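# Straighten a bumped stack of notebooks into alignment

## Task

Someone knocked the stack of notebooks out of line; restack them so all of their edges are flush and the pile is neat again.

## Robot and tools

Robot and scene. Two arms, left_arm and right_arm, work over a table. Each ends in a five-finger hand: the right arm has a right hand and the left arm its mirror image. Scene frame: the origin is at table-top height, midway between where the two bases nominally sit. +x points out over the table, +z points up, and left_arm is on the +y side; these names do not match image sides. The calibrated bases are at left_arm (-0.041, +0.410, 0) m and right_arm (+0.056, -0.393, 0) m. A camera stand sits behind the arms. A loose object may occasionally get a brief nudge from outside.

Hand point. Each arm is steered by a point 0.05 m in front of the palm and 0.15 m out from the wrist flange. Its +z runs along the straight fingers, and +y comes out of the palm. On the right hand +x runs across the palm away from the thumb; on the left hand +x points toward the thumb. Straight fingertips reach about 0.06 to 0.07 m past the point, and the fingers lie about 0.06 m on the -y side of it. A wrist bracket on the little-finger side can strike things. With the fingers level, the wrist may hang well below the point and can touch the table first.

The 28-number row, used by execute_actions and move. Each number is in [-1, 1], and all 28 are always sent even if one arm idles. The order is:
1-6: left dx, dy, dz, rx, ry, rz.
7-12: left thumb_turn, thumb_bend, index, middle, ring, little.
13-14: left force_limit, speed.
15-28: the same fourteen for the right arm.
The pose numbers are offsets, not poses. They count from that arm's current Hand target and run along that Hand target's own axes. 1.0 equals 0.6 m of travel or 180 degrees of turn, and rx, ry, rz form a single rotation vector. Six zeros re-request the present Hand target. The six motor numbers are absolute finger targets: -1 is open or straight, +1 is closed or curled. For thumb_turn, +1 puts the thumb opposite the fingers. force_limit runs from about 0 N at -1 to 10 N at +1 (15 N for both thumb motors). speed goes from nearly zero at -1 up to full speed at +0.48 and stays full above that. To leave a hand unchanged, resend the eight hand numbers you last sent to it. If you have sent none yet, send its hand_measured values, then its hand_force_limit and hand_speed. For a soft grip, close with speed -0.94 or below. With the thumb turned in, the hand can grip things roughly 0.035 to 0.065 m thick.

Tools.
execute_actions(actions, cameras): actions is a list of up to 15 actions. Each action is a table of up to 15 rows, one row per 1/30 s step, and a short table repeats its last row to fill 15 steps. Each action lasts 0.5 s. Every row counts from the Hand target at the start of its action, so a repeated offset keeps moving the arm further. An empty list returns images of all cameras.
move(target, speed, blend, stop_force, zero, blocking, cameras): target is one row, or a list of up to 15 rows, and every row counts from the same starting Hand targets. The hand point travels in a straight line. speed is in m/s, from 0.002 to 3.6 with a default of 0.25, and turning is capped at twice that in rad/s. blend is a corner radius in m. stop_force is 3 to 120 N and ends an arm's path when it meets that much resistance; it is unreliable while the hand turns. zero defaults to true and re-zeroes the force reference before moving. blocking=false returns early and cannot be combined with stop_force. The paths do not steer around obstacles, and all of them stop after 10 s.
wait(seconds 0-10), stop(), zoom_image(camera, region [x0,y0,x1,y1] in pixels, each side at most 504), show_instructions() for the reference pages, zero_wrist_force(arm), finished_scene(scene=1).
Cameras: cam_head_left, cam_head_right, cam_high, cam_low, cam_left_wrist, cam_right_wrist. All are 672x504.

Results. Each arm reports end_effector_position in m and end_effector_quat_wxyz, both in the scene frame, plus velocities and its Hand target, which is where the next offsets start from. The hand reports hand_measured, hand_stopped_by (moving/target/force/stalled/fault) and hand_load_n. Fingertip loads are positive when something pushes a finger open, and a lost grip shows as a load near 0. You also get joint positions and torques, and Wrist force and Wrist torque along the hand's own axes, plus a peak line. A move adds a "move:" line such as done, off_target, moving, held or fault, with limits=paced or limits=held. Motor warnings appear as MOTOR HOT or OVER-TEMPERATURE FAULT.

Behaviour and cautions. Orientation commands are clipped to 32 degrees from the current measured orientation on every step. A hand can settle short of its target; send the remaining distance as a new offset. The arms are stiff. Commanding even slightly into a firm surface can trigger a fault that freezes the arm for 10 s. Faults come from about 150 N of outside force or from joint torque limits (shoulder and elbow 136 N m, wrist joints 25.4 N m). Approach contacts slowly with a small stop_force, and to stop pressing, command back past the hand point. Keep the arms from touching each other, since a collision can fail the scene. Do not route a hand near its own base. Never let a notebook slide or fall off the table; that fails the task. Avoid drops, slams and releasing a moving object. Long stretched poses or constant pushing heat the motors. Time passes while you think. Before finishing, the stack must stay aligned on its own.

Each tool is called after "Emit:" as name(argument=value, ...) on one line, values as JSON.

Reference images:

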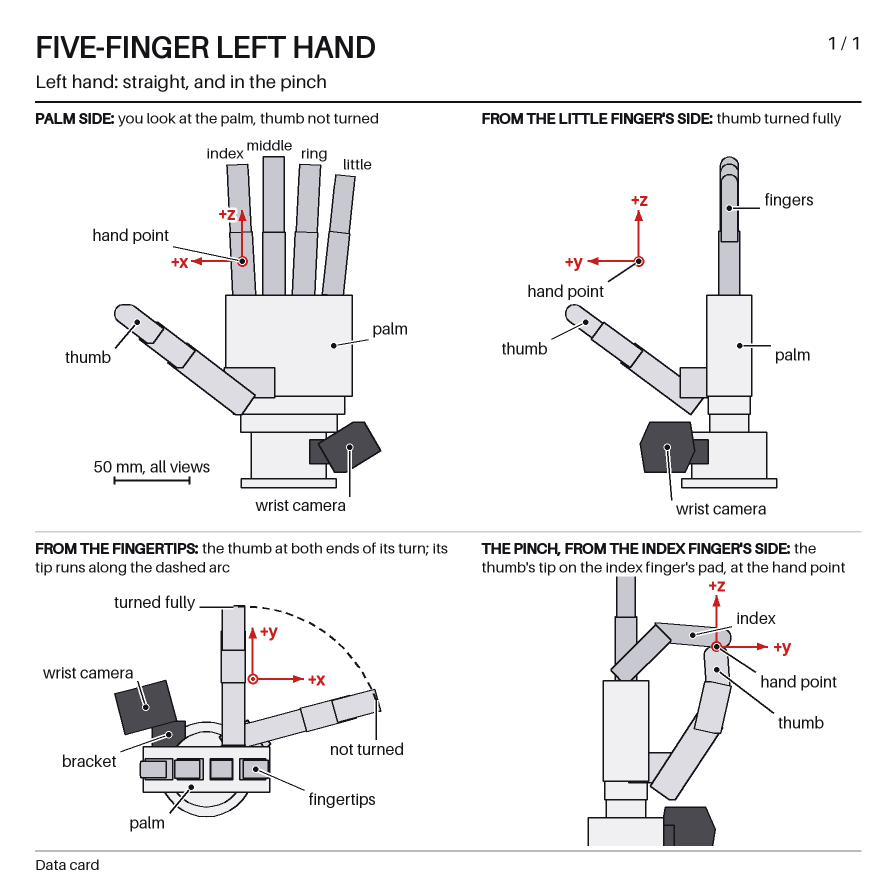

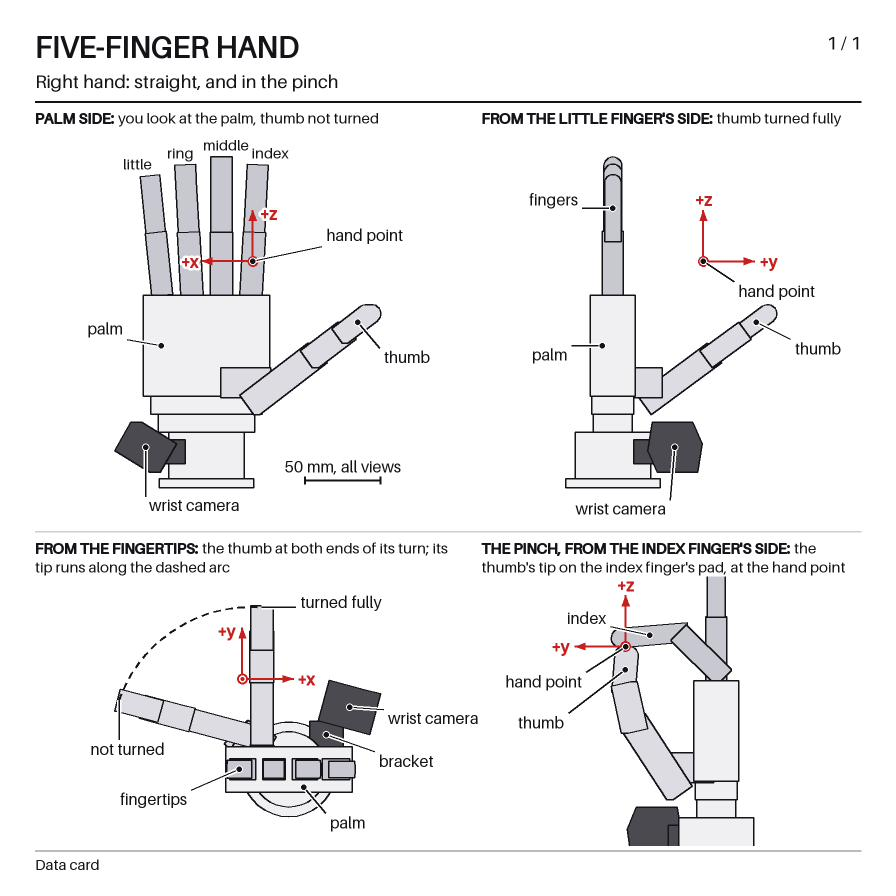

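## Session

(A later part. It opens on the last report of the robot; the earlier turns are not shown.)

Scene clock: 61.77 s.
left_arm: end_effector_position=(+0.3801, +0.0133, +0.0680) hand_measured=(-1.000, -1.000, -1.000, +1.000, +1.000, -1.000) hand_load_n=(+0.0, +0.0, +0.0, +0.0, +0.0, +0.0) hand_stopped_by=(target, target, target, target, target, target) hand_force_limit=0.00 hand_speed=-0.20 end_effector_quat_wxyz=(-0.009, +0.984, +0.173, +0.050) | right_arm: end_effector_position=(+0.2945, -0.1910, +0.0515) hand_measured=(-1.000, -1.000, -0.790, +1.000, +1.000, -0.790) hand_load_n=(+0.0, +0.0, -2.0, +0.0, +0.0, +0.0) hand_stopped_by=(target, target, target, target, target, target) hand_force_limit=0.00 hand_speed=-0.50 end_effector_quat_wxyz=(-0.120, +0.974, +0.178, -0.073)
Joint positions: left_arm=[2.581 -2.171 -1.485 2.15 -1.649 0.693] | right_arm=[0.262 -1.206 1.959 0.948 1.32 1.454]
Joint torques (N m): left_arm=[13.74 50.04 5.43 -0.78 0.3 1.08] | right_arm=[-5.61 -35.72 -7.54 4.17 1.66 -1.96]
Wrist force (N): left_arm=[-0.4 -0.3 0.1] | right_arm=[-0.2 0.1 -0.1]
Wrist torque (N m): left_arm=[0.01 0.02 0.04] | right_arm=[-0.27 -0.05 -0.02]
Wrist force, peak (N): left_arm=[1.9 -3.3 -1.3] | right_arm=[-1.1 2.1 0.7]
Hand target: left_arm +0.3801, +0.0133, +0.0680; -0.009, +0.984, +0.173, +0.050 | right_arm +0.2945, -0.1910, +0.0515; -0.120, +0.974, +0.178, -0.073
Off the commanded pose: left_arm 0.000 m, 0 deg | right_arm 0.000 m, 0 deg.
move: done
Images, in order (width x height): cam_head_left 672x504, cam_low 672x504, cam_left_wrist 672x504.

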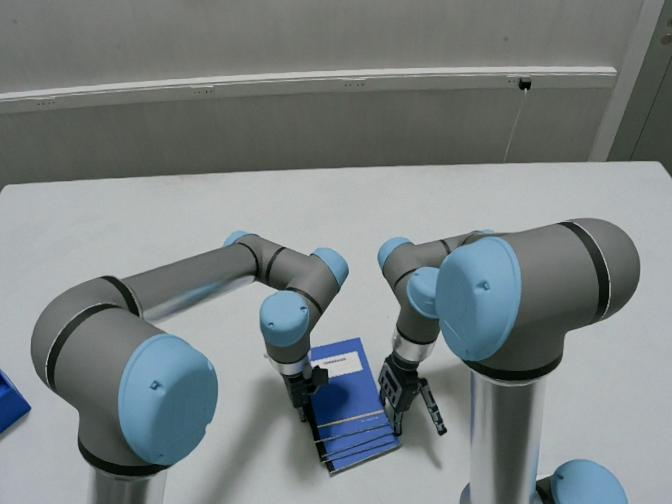

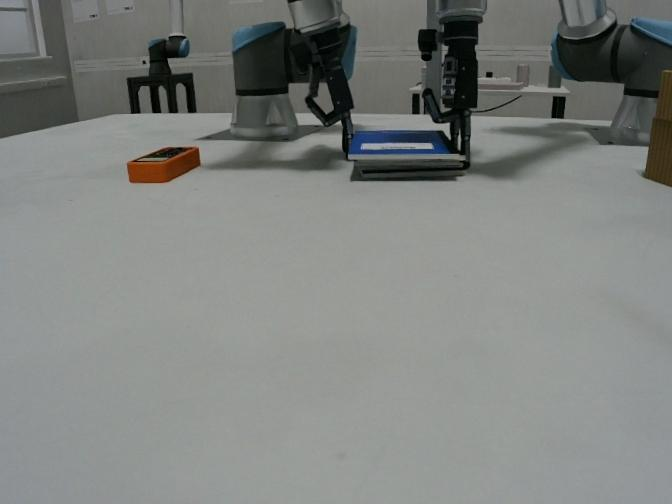

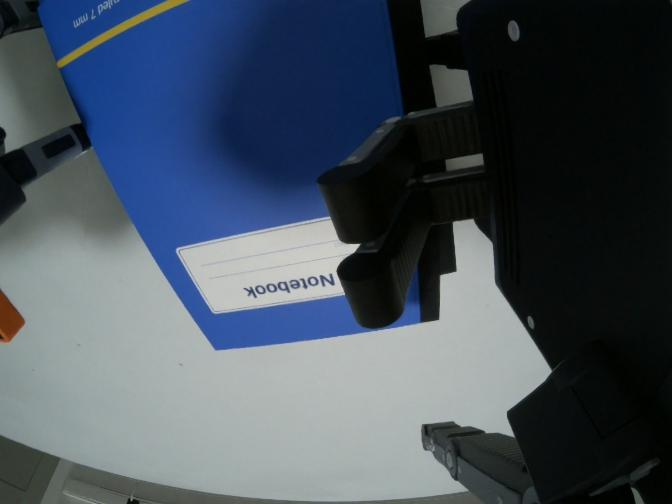

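Emit:
move(target=[[0,-0.05,0,0,0,0,-1,-1,-1,1,1,-1,0,-0.2,-0.0013,0.0483,-0.0129,0,0,0,-1,-1,-0.79,1,1,-0.79,0,-0.5],[-0.1078,-0.05,-0.0109,0,0,0,-1,-1,-1,1,1,-1,0,-0.2,0.1065,0.0483,-0.0239,0,0,0,-1,-1,-0.79,1,1,-0.79,0,-0.5]], speed=0.1, cameras=["all"])

Emit:
zoom_image(camera="cam_head_left", region=[240, 330, 460, 500])

Scene clock: 64.60 s.
left_arm: end_effector_position=(+0.3087, +0.0193, +0.0679) hand_measured=(-1.000, -1.000, -1.000, +1.000, +1.000, -1.000) hand_load_n=(+0.0, +0.0, +0.0, +0.5, +0.0, +0.0) hand_stopped_by=(target, target, target, target, target, target) hand_force_limit=0.00 hand_speed=-0.20 end_effector_quat_wxyz=(-0.009, +0.984, +0.173, +0.050) | right_arm: end_effector_position=(+0.3658, -0.1970, +0.0514) hand_measured=(-1.000, -1.000, -0.790, +1.000, +1.000, -0.790) hand_load_n=(+0.0, +0.0, +0.0, +0.0, +0.0, +0.0) hand_stopped_by=(target, target, target, target, target, target) hand_force_limit=0.00 hand_speed=-0.50 end_effector_quat_wxyz=(-0.120, +0.974, +0.178, -0.073)
Joint positions: left_arm=[2.508 -2.064 -1.664 2.217 -1.654 0.62] | right_arm=[0.202 -1.093 1.784 1.024 1.328 1.392]
Joint torques (N m): left_arm=[2.12 29.71 25.47 -3.41 0.11 -0.75] | right_arm=[-6.44 -28.2 -21.58 1.54 0.34 -1.3]
Wrist force (N): left_arm=[-0.1 0.1 0.3] | right_arm=[0.5 -0.4 0.8]
Wrist torque (N m): left_arm=[0.01 0.03 -0.10] | right_arm=[-0.05 -0.09 0.01]
Wrist force, peak (N): left_arm=[1.0 0.6 0.7] | right_arm=[0.5 -1.6 1.2]
Hand target: left_arm +0.3087, +0.0192, +0.0679; -0.009, +0.984, +0.173, +0.050 | right_arm +0.3659, -0.1970, +0.0514; -0.120, +0.974, +0.178, -0.073
Off the commanded pose: left_arm 0.000 m, 0 deg | right_arm 0.000 m, 0 deg.
move: done

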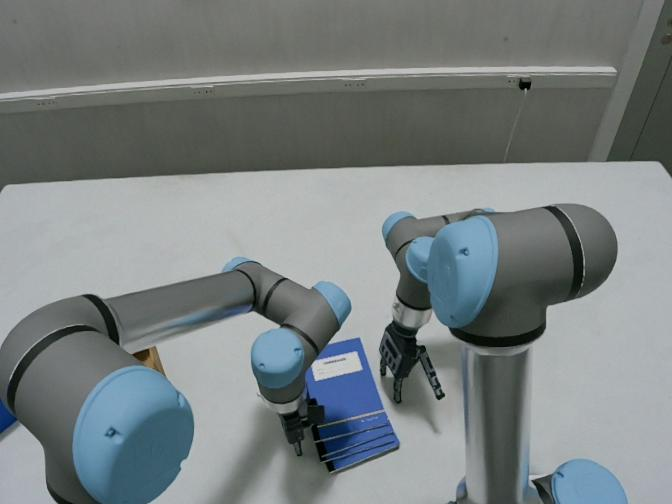

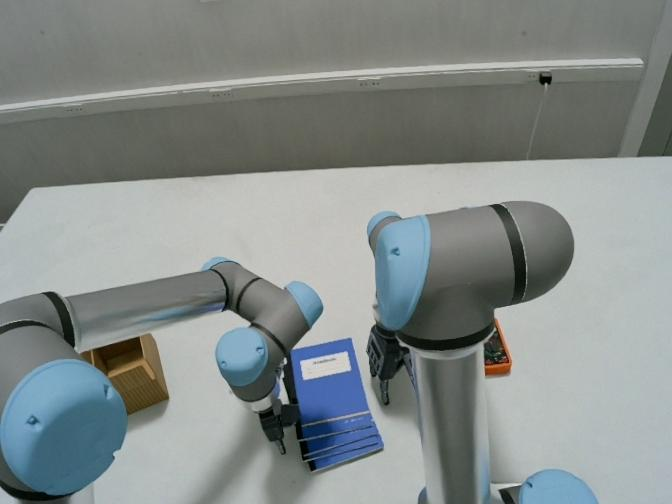

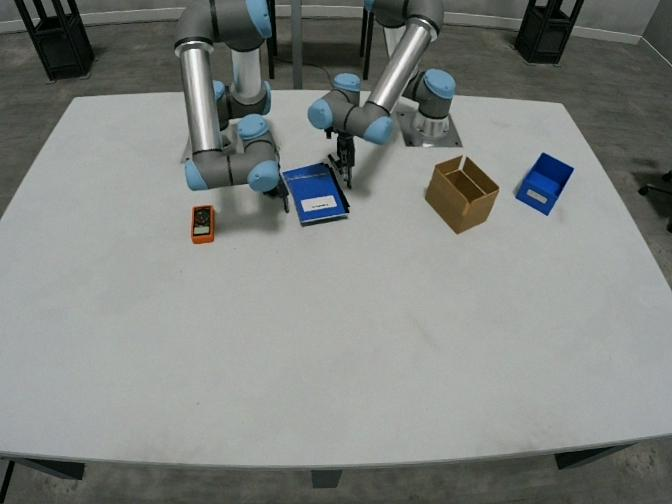

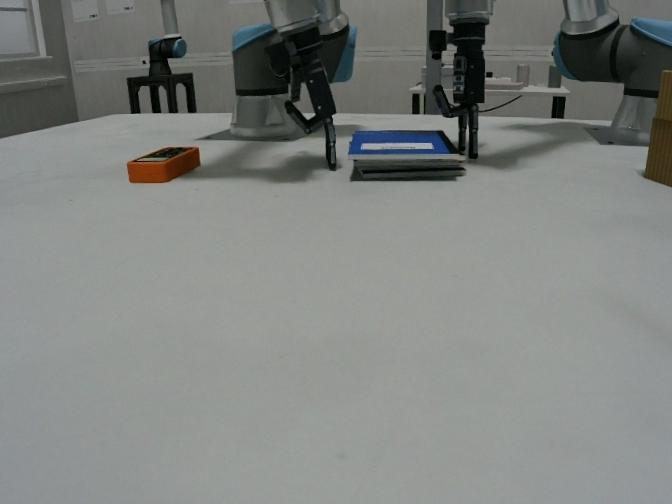

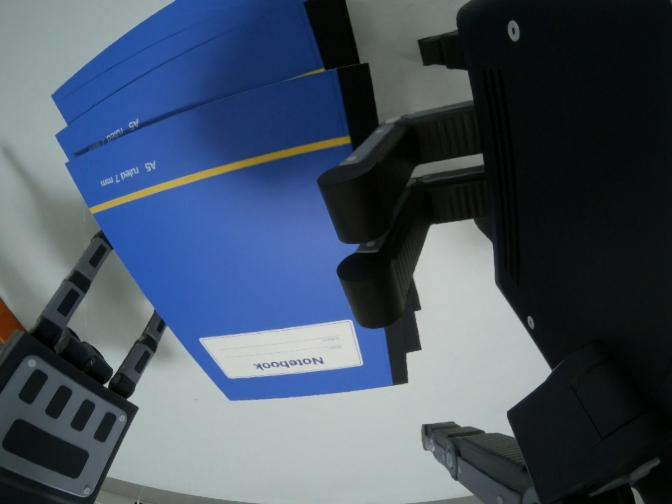

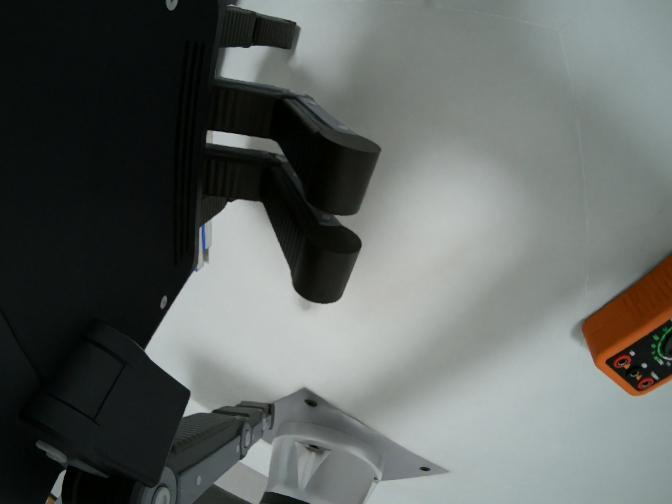

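Scaled by 2.291 from the camera's 672x504 image, which has a finer 960x720 frame.

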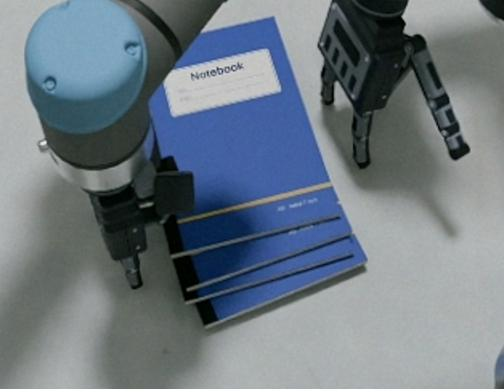

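Emit:
move(target=[0,0.0492,0,0,0,0,-1,-1,-1,1,1,-1,0,-0.2,0.0013,-0.0475,0.0127,0,0,0,-1,-1,-0.79,1,1,-0.79,0,-0.5], speed=0.025, stop_force=10, cameras=["all"])

Emit:
zoom_image(camera="cam_head_left", region=[240, 330, 460, 500])

Scene clock: 66.93 s.
left_arm: end_effector_position=(+0.3188, -0.0085, +0.0679) hand_measured=(-1.000, -1.000, -1.000, +1.000, +1.000, -1.000) hand_load_n=(+0.0, +0.0, +0.0, +0.0, +0.0, +0.0) hand_stopped_by=(target, target, target, target, target, target) hand_force_limit=0.00 hand_speed=-0.20 end_effector_quat_wxyz=(-0.009, +0.984, +0.173, +0.050) | right_arm: end_effector_position=(+0.3558, -0.1693, +0.0514) hand_measured=(-1.000, -1.000, -0.790, +1.000, +1.000, -0.790) hand_load_n=(+0.0, -0.5, +0.5, +0.0, +0.5, -0.5) hand_stopped_by=(target, target, target, target, target, target) hand_force_limit=0.00 hand_speed=-0.50 end_effector_quat_wxyz=(-0.120, +0.974, +0.178, -0.073)
Joint positions: left_arm=[2.47 -2.123 -1.569 2.177 -1.656 0.582] | right_arm=[0.275 -1.083 1.762 1.018 1.319 1.467]
Joint torques (N m): left_arm=[11.86 48.75 4.82 -0.78 -0.68 1.09] | right_arm=[-6.19 -40.89 -7.75 4.26 1.85 -1.97]
Wrist force (N): left_arm=[-0.3 0.3 0.5] | right_arm=[0.3 -0.2 0.1]
Wrist torque (N m): left_arm=[0.04 0.04 0.03] | right_arm=[-0.06 -0.01 0.00]
Wrist force, peak (N): left_arm=[-1.9 -2.3 0.1] | right_arm=[1.6 2.4 0.3]
Hand target: left_arm +0.3188, -0.0085, +0.0679; -0.009, +0.984, +0.173, +0.050 | right_arm +0.3558, -0.1693, +0.0514; -0.120, +0.974, +0.178, -0.073
Off the commanded pose: left_arm 0.000 m, 0 deg | right_arm 0.000 m, 0 deg.
move: done

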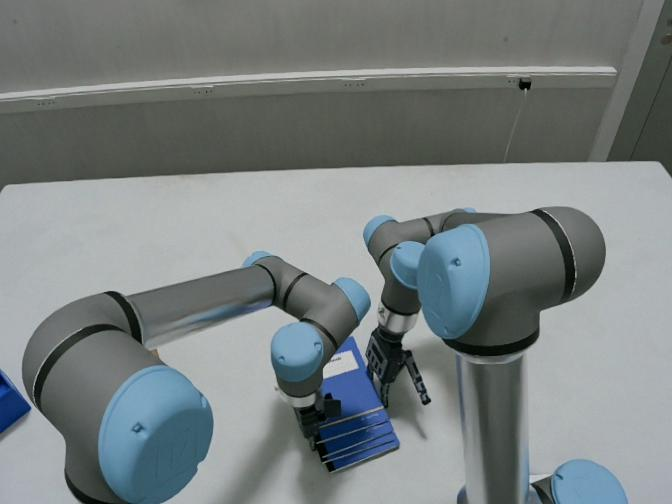

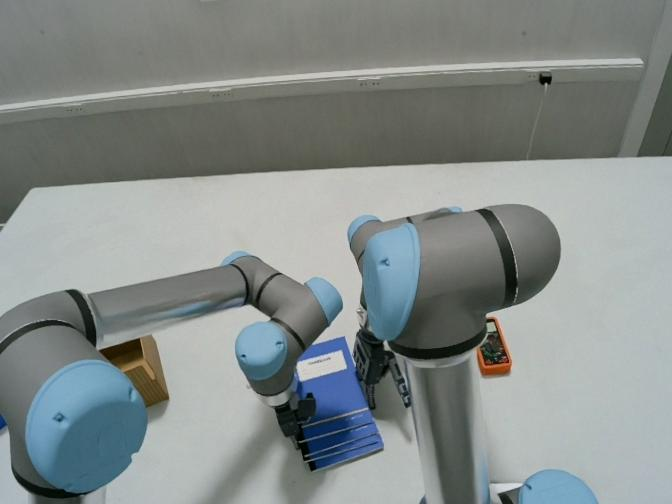

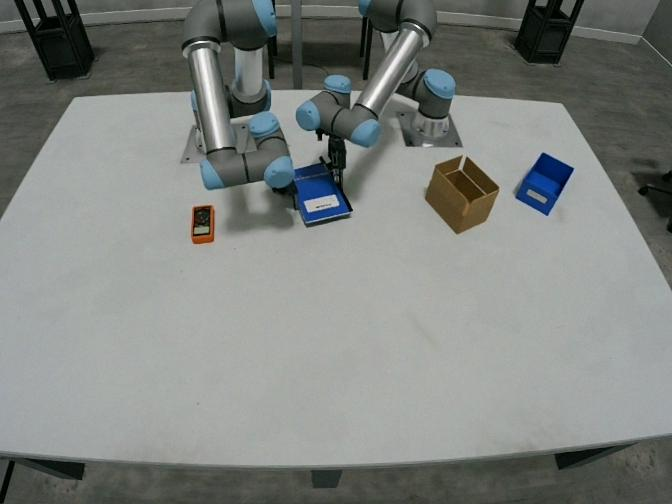

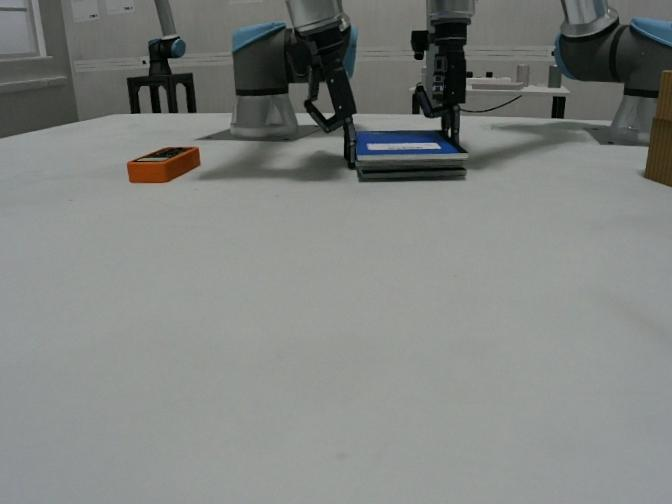

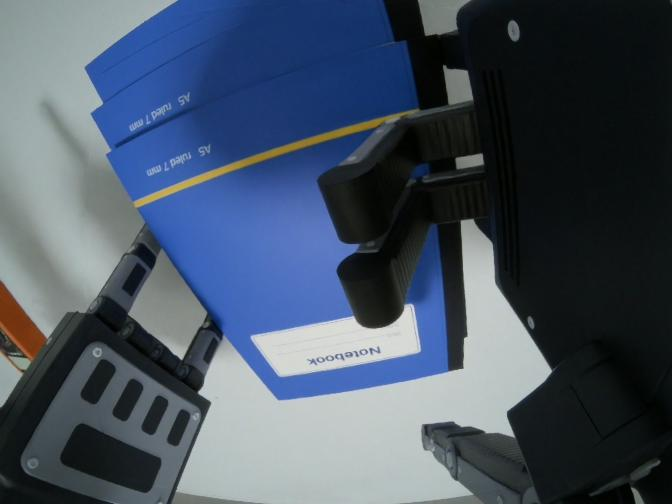

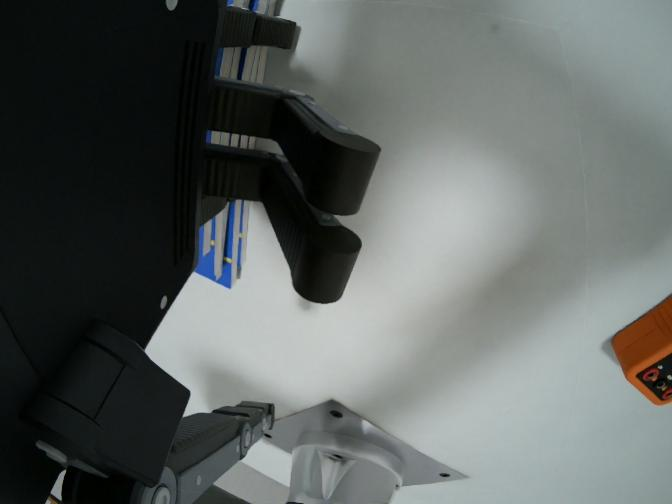

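Scaled by 2.291 from the camera's 672x504 image, which has a finer 960x720 frame.

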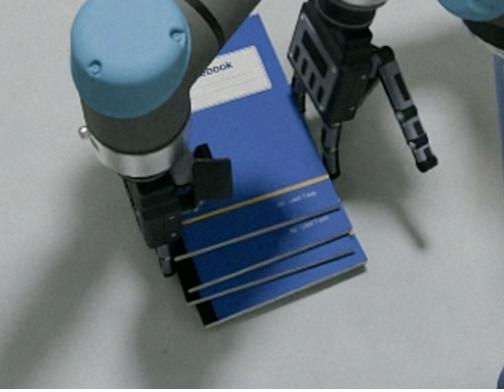

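Emit:
move(target=[0,0.005,0,0,0,0,-1,-1,-1,1,1,-1,0,-0.2,0.0001,-0.0048,0.0013,0,0,0,-1,-1,-0.79,1,1,-0.79,0,-0.5], speed=0.01, stop_force=8, cameras=["cam_head_left","cam_low","cam_left_wrist"])

Emit:
zoom_image(camera="cam_head_left", region=[290, 380, 420, 480])

Emit:
zoom_image(camera="cam_low", region=[330, 110, 490, 200])

Scene clock: 68.67 s.
left_arm: end_effector_position=(+0.3195, -0.0105, +0.0679) hand_measured=(-1.000, -1.000, -1.000, +1.000, +1.000, -1.000) hand_load_n=(+0.0, +0.0, +0.0, +0.0, +0.0, +0.5) hand_stopped_by=(target, target, target, target, target, target) hand_force_limit=0.00 hand_speed=-0.20 end_effector_quat_wxyz=(-0.009, +0.984, +0.173, +0.050) | right_arm: end_effector_position=(+0.3550, -0.1670, +0.0514) hand_measured=(-1.000, -1.000, -0.790, +1.000, +1.000, -0.790) hand_load_n=(+0.0, +0.0, +0.0, +0.0, +0.0, -4.5) hand_stopped_by=(target, target, target, target, target, target) hand_force_limit=0.00 hand_speed=-0.50 end_effector_quat_wxyz=(-0.120, +0.974, +0.178, -0.073)
Joint positions: left_arm=[2.468 -2.127 -1.561 2.174 -1.656 0.58] | right_arm=[0.281 -1.082 1.76 1.018 1.318 1.473]
Joint torques (N m): left_arm=[12.43 48.76 6.68 -0.54 2.05 1.11] | right_arm=[-3.6 -41.22 -7.11 4.96 0.44 -1.99]
Wrist force (N): left_arm=[-2.9 -4.9 -0.3] | right_arm=[2.7 4.5 -1.5]
Wrist torque (N m): left_arm=[0.05 -0.10 0.15] | right_arm=[-0.09 0.16 0.46]
Wrist force, peak (N): left_arm=[-4.8 -8.8 -0.1] | right_arm=[5.2 8.2 -3.7]
Hand target: left_arm +0.3195, -0.0105, +0.0679; -0.009, +0.984, +0.173, +0.050 (not the last commanded pose) | right_arm +0.3550, -0.1670, +0.0514; -0.120, +0.974, +0.178, -0.073 (not the last commanded pose)
Off the commanded pose: left_arm 0.001 m, 0 deg | right_arm 0.001 m, 0 deg.
move: contact (left_arm, right_arm)
Images, in order (width x height): cam_head_left 672x504, cam_low 672x504, cam_left_wrist 672x504.

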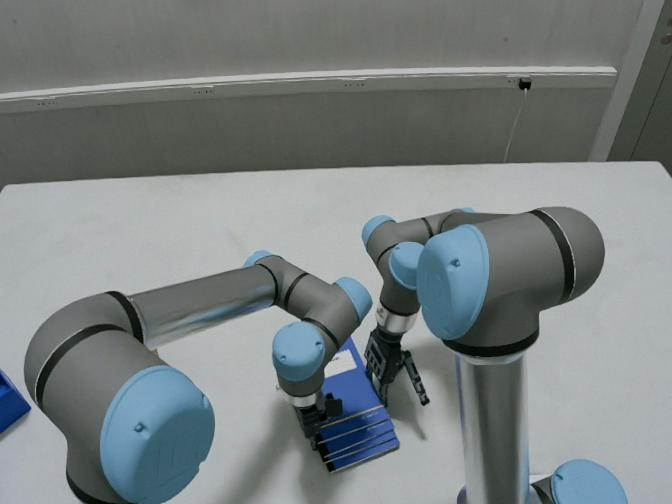

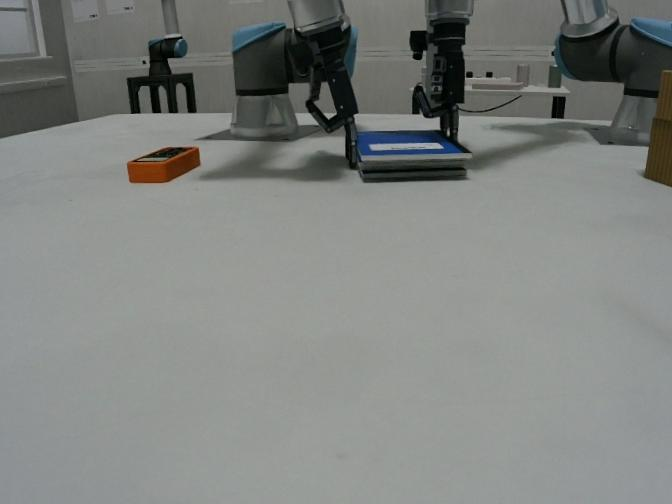

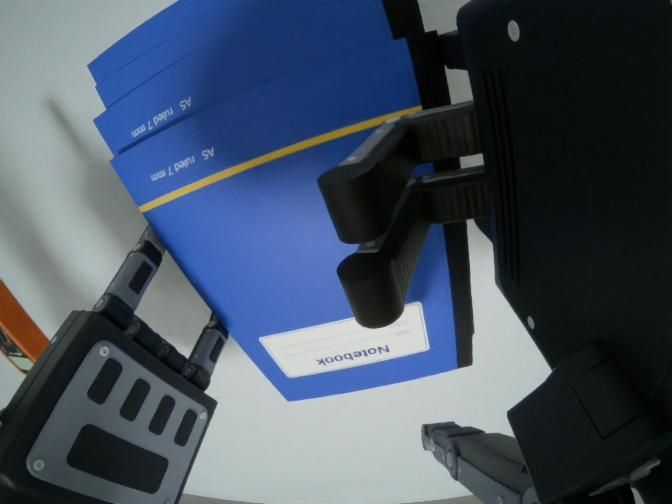

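Scaled by 3.877 from the camera's 672x504 image, which has a finer 960x720 frame.

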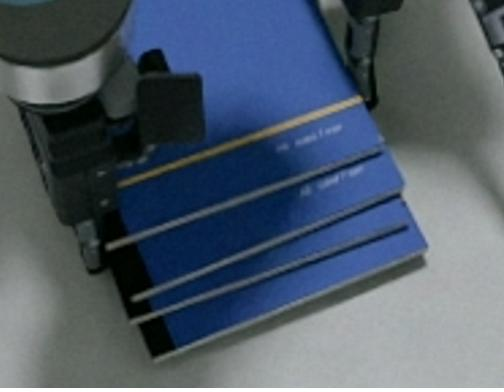

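Scaled by 3.150 from the camera's 672x504 image, which has a finer 960x720 frame.

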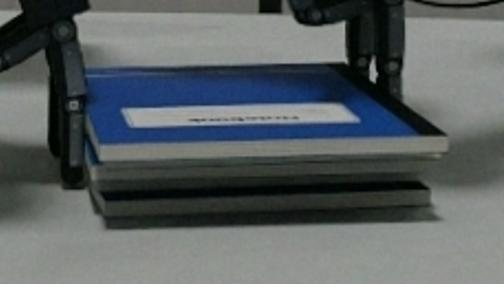

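Emit:
move(target=[[0.0105,-0.05,-0.1028,0,0,0,-1,-1,-1,1,1,-1,0,-0.2,-0.0101,0.0595,-0.0992,0,0,0,-1,-1,-0.79,1,1,-0.79,0,-0.5],[-0.1835,-0.0245,-0.1225,0.0505,0,-0.4975,-1,-1,-1,1,1,-1,0,-0.2,0.3552,0.0433,-0.132,-0.0488,-0.1294,-0.4805,-1,-1,-0.79,1,1,-0.79,0,-0.5],[-0.1835,-0.0245,-0.1225,0.0505,0,-0.4975,-1,-1,-1,1,1,-1,0,-0.2,0.3883,-0.1883,-0.0730,-0.0488,-0.1294,-0.4805,-1,-1,-0.79,1,1,-0.79,0,-0.5]], speed=0.25, blend=0.02, cameras=["all"])

Emit:
zoom_image(camera="cam_head_left", region=[240, 330, 460, 500])

Scene clock: 72.07 s.
left_arm: end_effector_position=(+0.2517, -0.0122, +0.1299) hand_measured=(-1.000, -1.000, -1.000, +1.000, +1.000, -1.000) hand_load_n=(+0.0, +0.0, +0.0, +0.0, +0.0, +0.0) hand_stopped_by=(target, target, target, target, target, target) hand_force_limit=0.00 hand_speed=-0.20 end_effector_quat_wxyz=(-0.028, +0.822, +0.568, +0.042) | right_arm: end_effector_position=(+0.4835, -0.1676, +0.0997) hand_measured=(-1.000, -1.000, -0.790, +1.000, +1.000, -0.790) hand_load_n=(+0.0, +0.0, +0.0, +0.0, +0.0, +0.0) hand_stopped_by=(target, target, target, target, target, target) hand_force_limit=0.00 hand_speed=-0.50 end_effector_quat_wxyz=(-0.079, +0.811, +0.568, -0.116)
Joint positions: left_arm=[2.257 -2.122 -1.421 1.926 -1.66 -0.496] | right_arm=[0.295 -0.919 1.38 1.381 1.494 0.632]
Joint torques (N m): left_arm=[11.46 50.37 5.16 -0.79 -1.12 -0.75] | right_arm=[-1.39 -49.47 -11.01 0.84 -1.96 1.95]
Wrist force (N): left_arm=[-0.3 0.3 0.2] | right_arm=[-0.2 -1.1 1.0]
Wrist torque (N m): left_arm=[0.05 0.05 -0.11] | right_arm=[-0.14 0.04 0.00]
Wrist force, peak (N): left_arm=[-3.1 -5.1 -0.6] | right_arm=[3.0 5.0 -0.6]
Hand target: left_arm +0.2518, -0.0121, +0.1299; -0.028, +0.822, +0.568, +0.042 (not the last commanded pose) | right_arm +0.4835, -0.1676, +0.0997; -0.079, +0.811, +0.568, -0.116 (not the last commanded pose)
Off the commanded pose: left_arm 0.053 m, 41 deg | right_arm 0.188 m, 41 deg.
move: held (left_arm, right_arm; a check stopped the path); path passed 1 of 3 targets; limits=held
pose unreachable (left arm): on one or more control steps of this call, first in action 0 (counted from 0), this arm could not follow its commanded pose, so it was not sent that pose on those steps. It may still have moved: this result reports where it is.
cause: moving toward the commanded pose would bring a part of the arm too close to another arm (a part of this arm just beyond joint 4 (wrist 1) and a part of the right arm just beyond its joint 2 (shoulder lift), along the way the arms are being sent, or toward where that arm still pushes).
pose unreachable (right arm): on one or more control steps of this call, first in action 0 (counted from 0), this arm could not follow its commanded pose, so it was not sent that pose on those steps. It may still have moved: this result reports where it is.
cause: moving toward the commanded pose would bring a part of the arm too close to another arm (a part of this arm just beyond joint 2 (shoulder lift) and a part of the left arm just beyond its joint 4 (wrist 1), along the way the arms are being sent, or toward where that arm still pushes).

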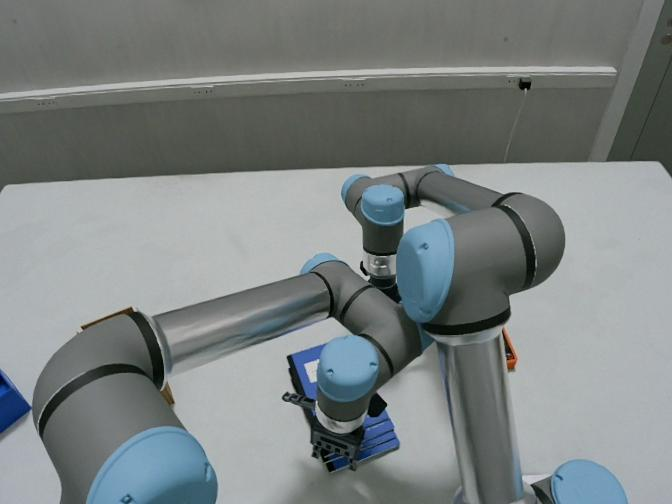

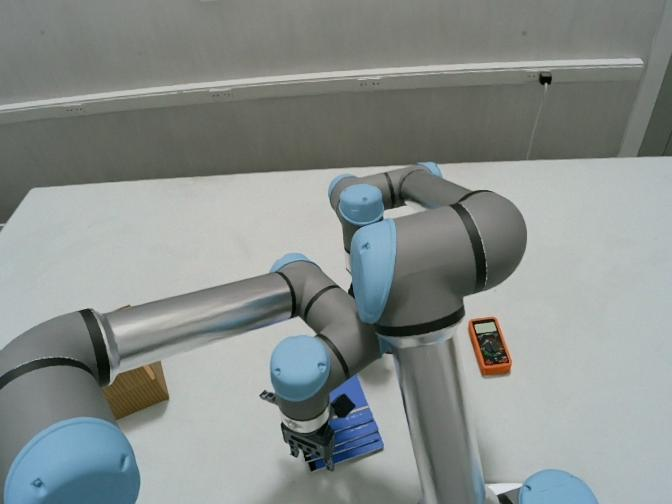

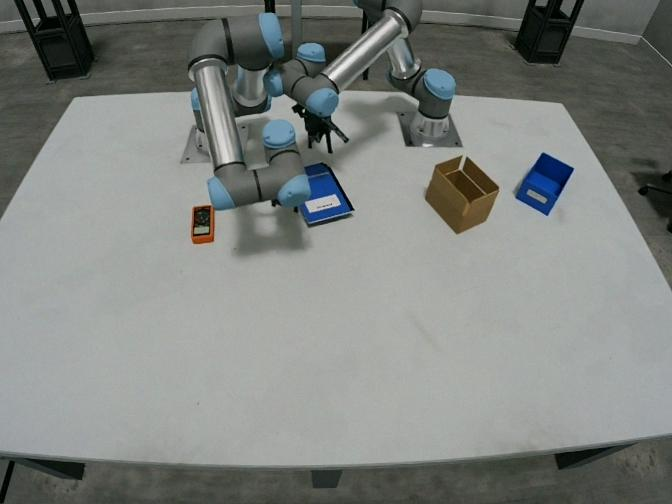

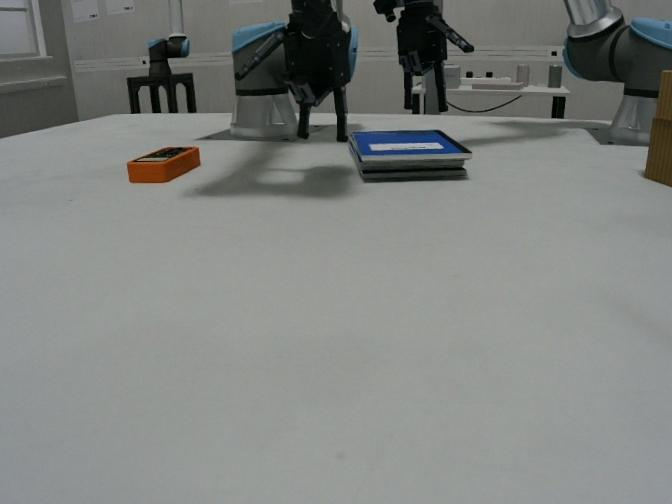

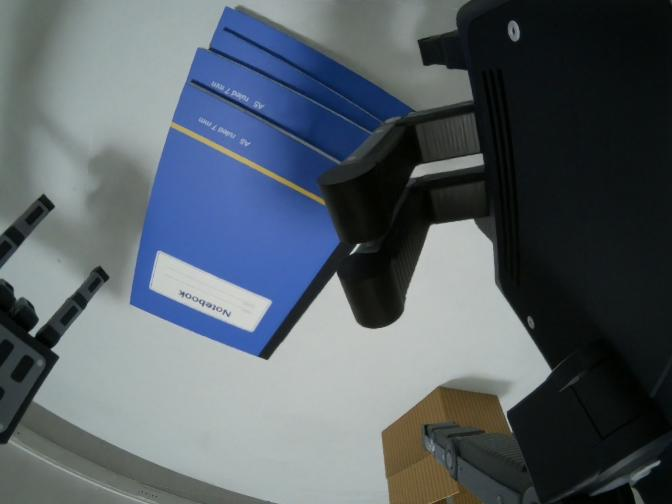

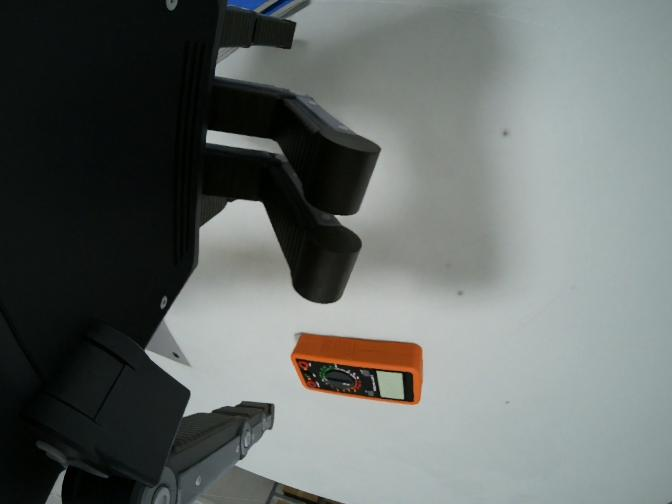

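Scaled by 2.291 from the camera's 672x504 image, which has a finer 960x720 frame.

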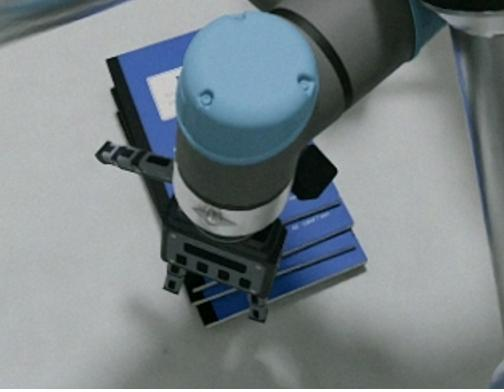

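Emit:
move(target=[0.2958,0.3625,0.03,0.0229,0,-0.2254,-1,-1,-1,1,1,-1,0,-0.2,-0.3337,-0.0393,-0.042,0,0,0,-1,-1,-0.79,1,1,-0.79,0,-0.5], speed=0.25, cameras=["all"])

Emit:
zoom_image(camera="cam_head_left", region=[240, 330, 460, 500])

Emit:
zoom_image(camera="cam_high", region=[270, 140, 380, 240])

Scene clock: 74.60 s.
left_arm: end_effector_position=(+0.5183, +0.0778, +0.1300) hand_measured=(-1.000, -1.000, -1.000, +1.000, +1.000, -1.000) hand_load_n=(+0.0, +0.0, +0.0, +0.0, +0.0, +0.0) hand_stopped_by=(target, target, target, target, target, target) hand_force_limit=0.00 hand_speed=-0.20 end_effector_quat_wxyz=(-0.041, +0.572, +0.818, +0.029) | right_arm: end_effector_position=(+0.4037, -0.3475, +0.1498) hand_measured=(-1.000, -1.000, -0.790, +1.000, +1.000, -0.790) hand_load_n=(+0.0, +0.0, +0.0, +0.0, +0.0, +0.0) hand_stopped_by=(target, target, target, target, target, target) hand_force_limit=0.00 hand_speed=-0.50 end_effector_quat_wxyz=(-0.079, +0.811, +0.568, -0.116)
Joint positions: left_arm=[2.656 -2.561 -0.65 1.567 -1.64 -0.809] | right_arm=[-0.1 -1.292 1.815 1.328 1.603 0.252]
Joint torques (N m): left_arm=[1.24 49.34 27.42 -3.63 -2.71 -0.86] | right_arm=[-5.24 -33.24 -13.24 1.22 -2.45 -1.35]
Wrist force (N): left_arm=[-0.2 0.6 -0.1] | right_arm=[-0.2 -1.1 0.8]
Wrist torque (N m): left_arm=[0.09 0.02 -0.13] | right_arm=[-0.23 0.04 -0.05]
Wrist force, peak (N): left_arm=[-0.2 3.0 0.2] | right_arm=[-1.3 -1.4 0.7]
Hand target: left_arm +0.5183, +0.0778, +0.1300; -0.041, +0.572, +0.818, +0.029 | right_arm +0.4037, -0.3475, +0.1498; -0.079, +0.811, +0.568, -0.116
Off the commanded pose: left_arm 0.000 m, 0 deg | right_arm 0.000 m, 0 deg.
move: done

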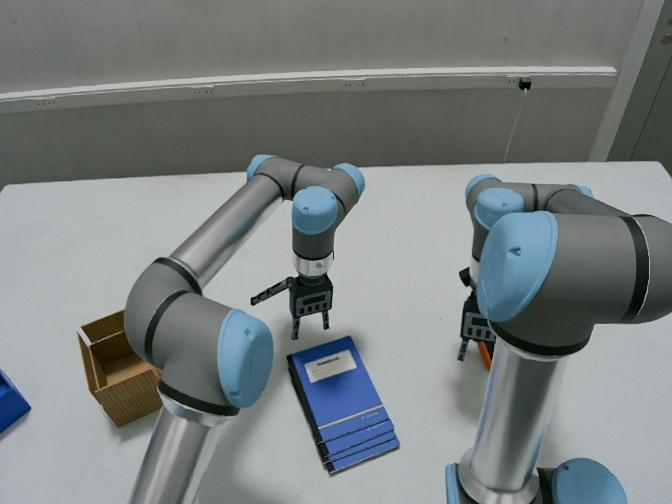

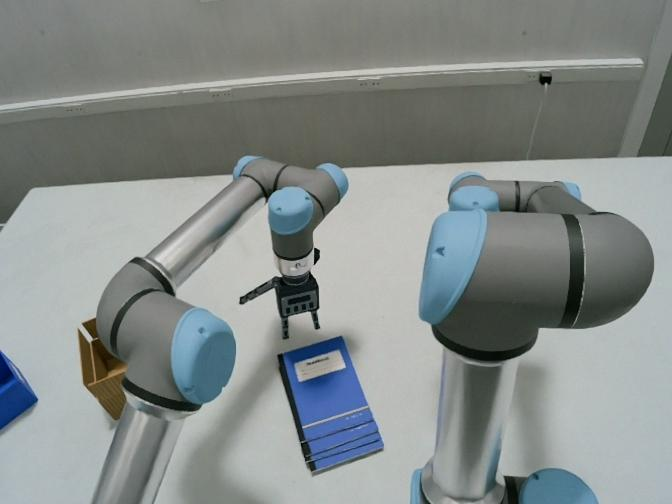

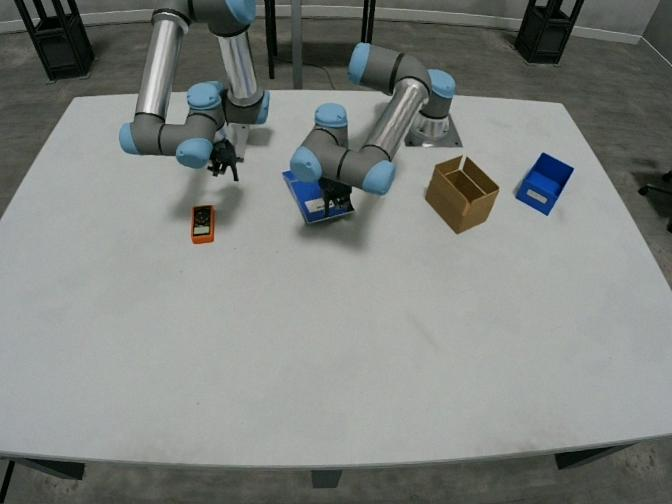

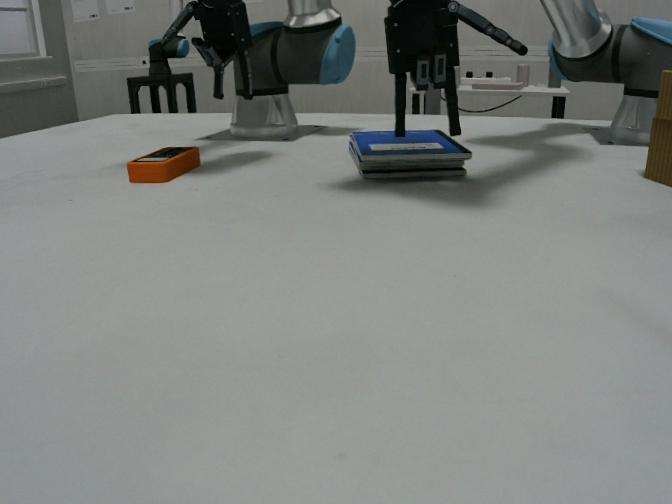

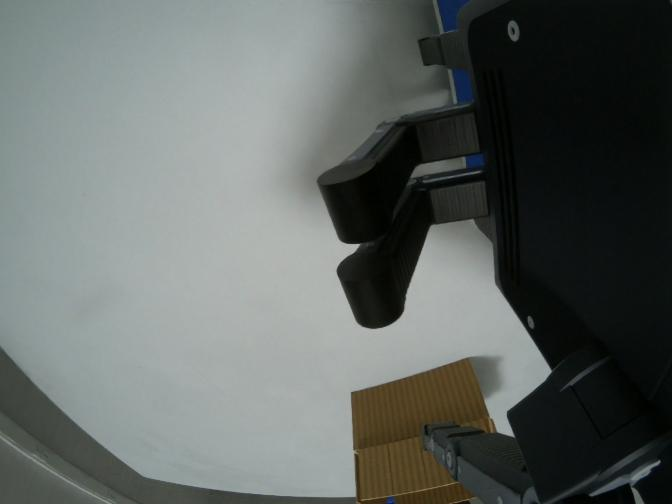

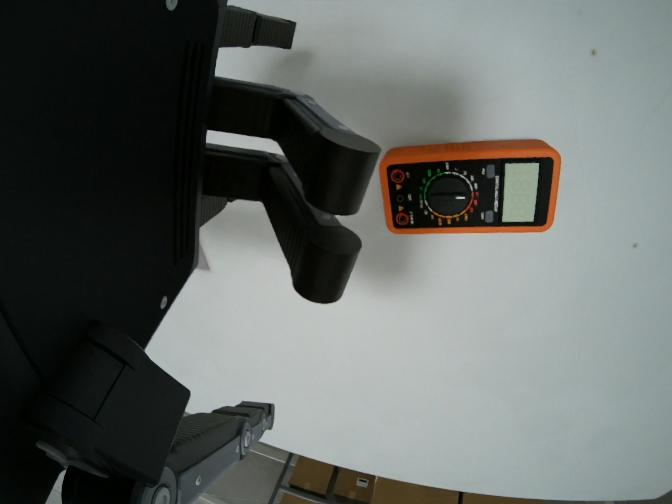

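Scaled by 2.291 from the camera's 672x504 image, which has a finer 960x720 frame.

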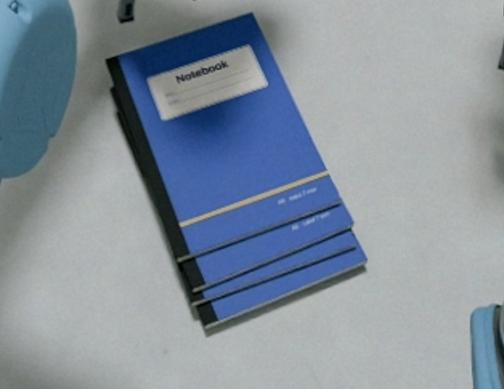

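Scaled by 4.582 from the camera's 672x504 image, which has a finer 960x720 frame.

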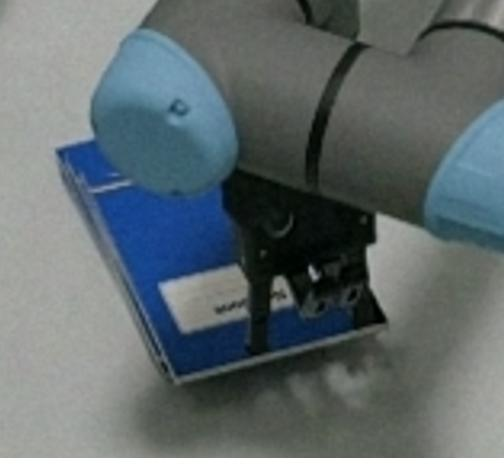

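Emit:
zoom_image(camera="cam_head_left", region=[270, 270, 390, 400])

Emit:
zoom_image(camera="cam_high", region=[305, 170, 365, 235])

Scaled by 3.877 from the camera's 672x504 image, which has a finer 960x720 frame.

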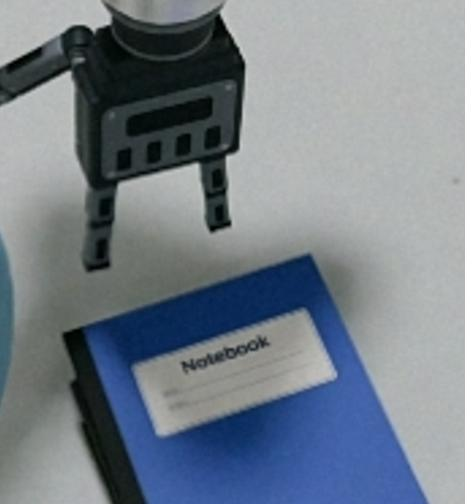

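Scaled by 7.754 from the camera's 672x504 image, which has a finer 960x720 frame.

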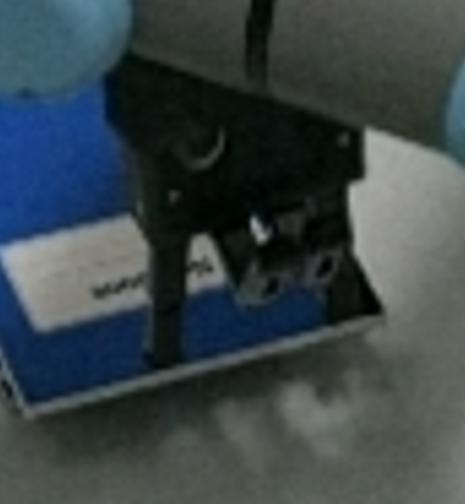

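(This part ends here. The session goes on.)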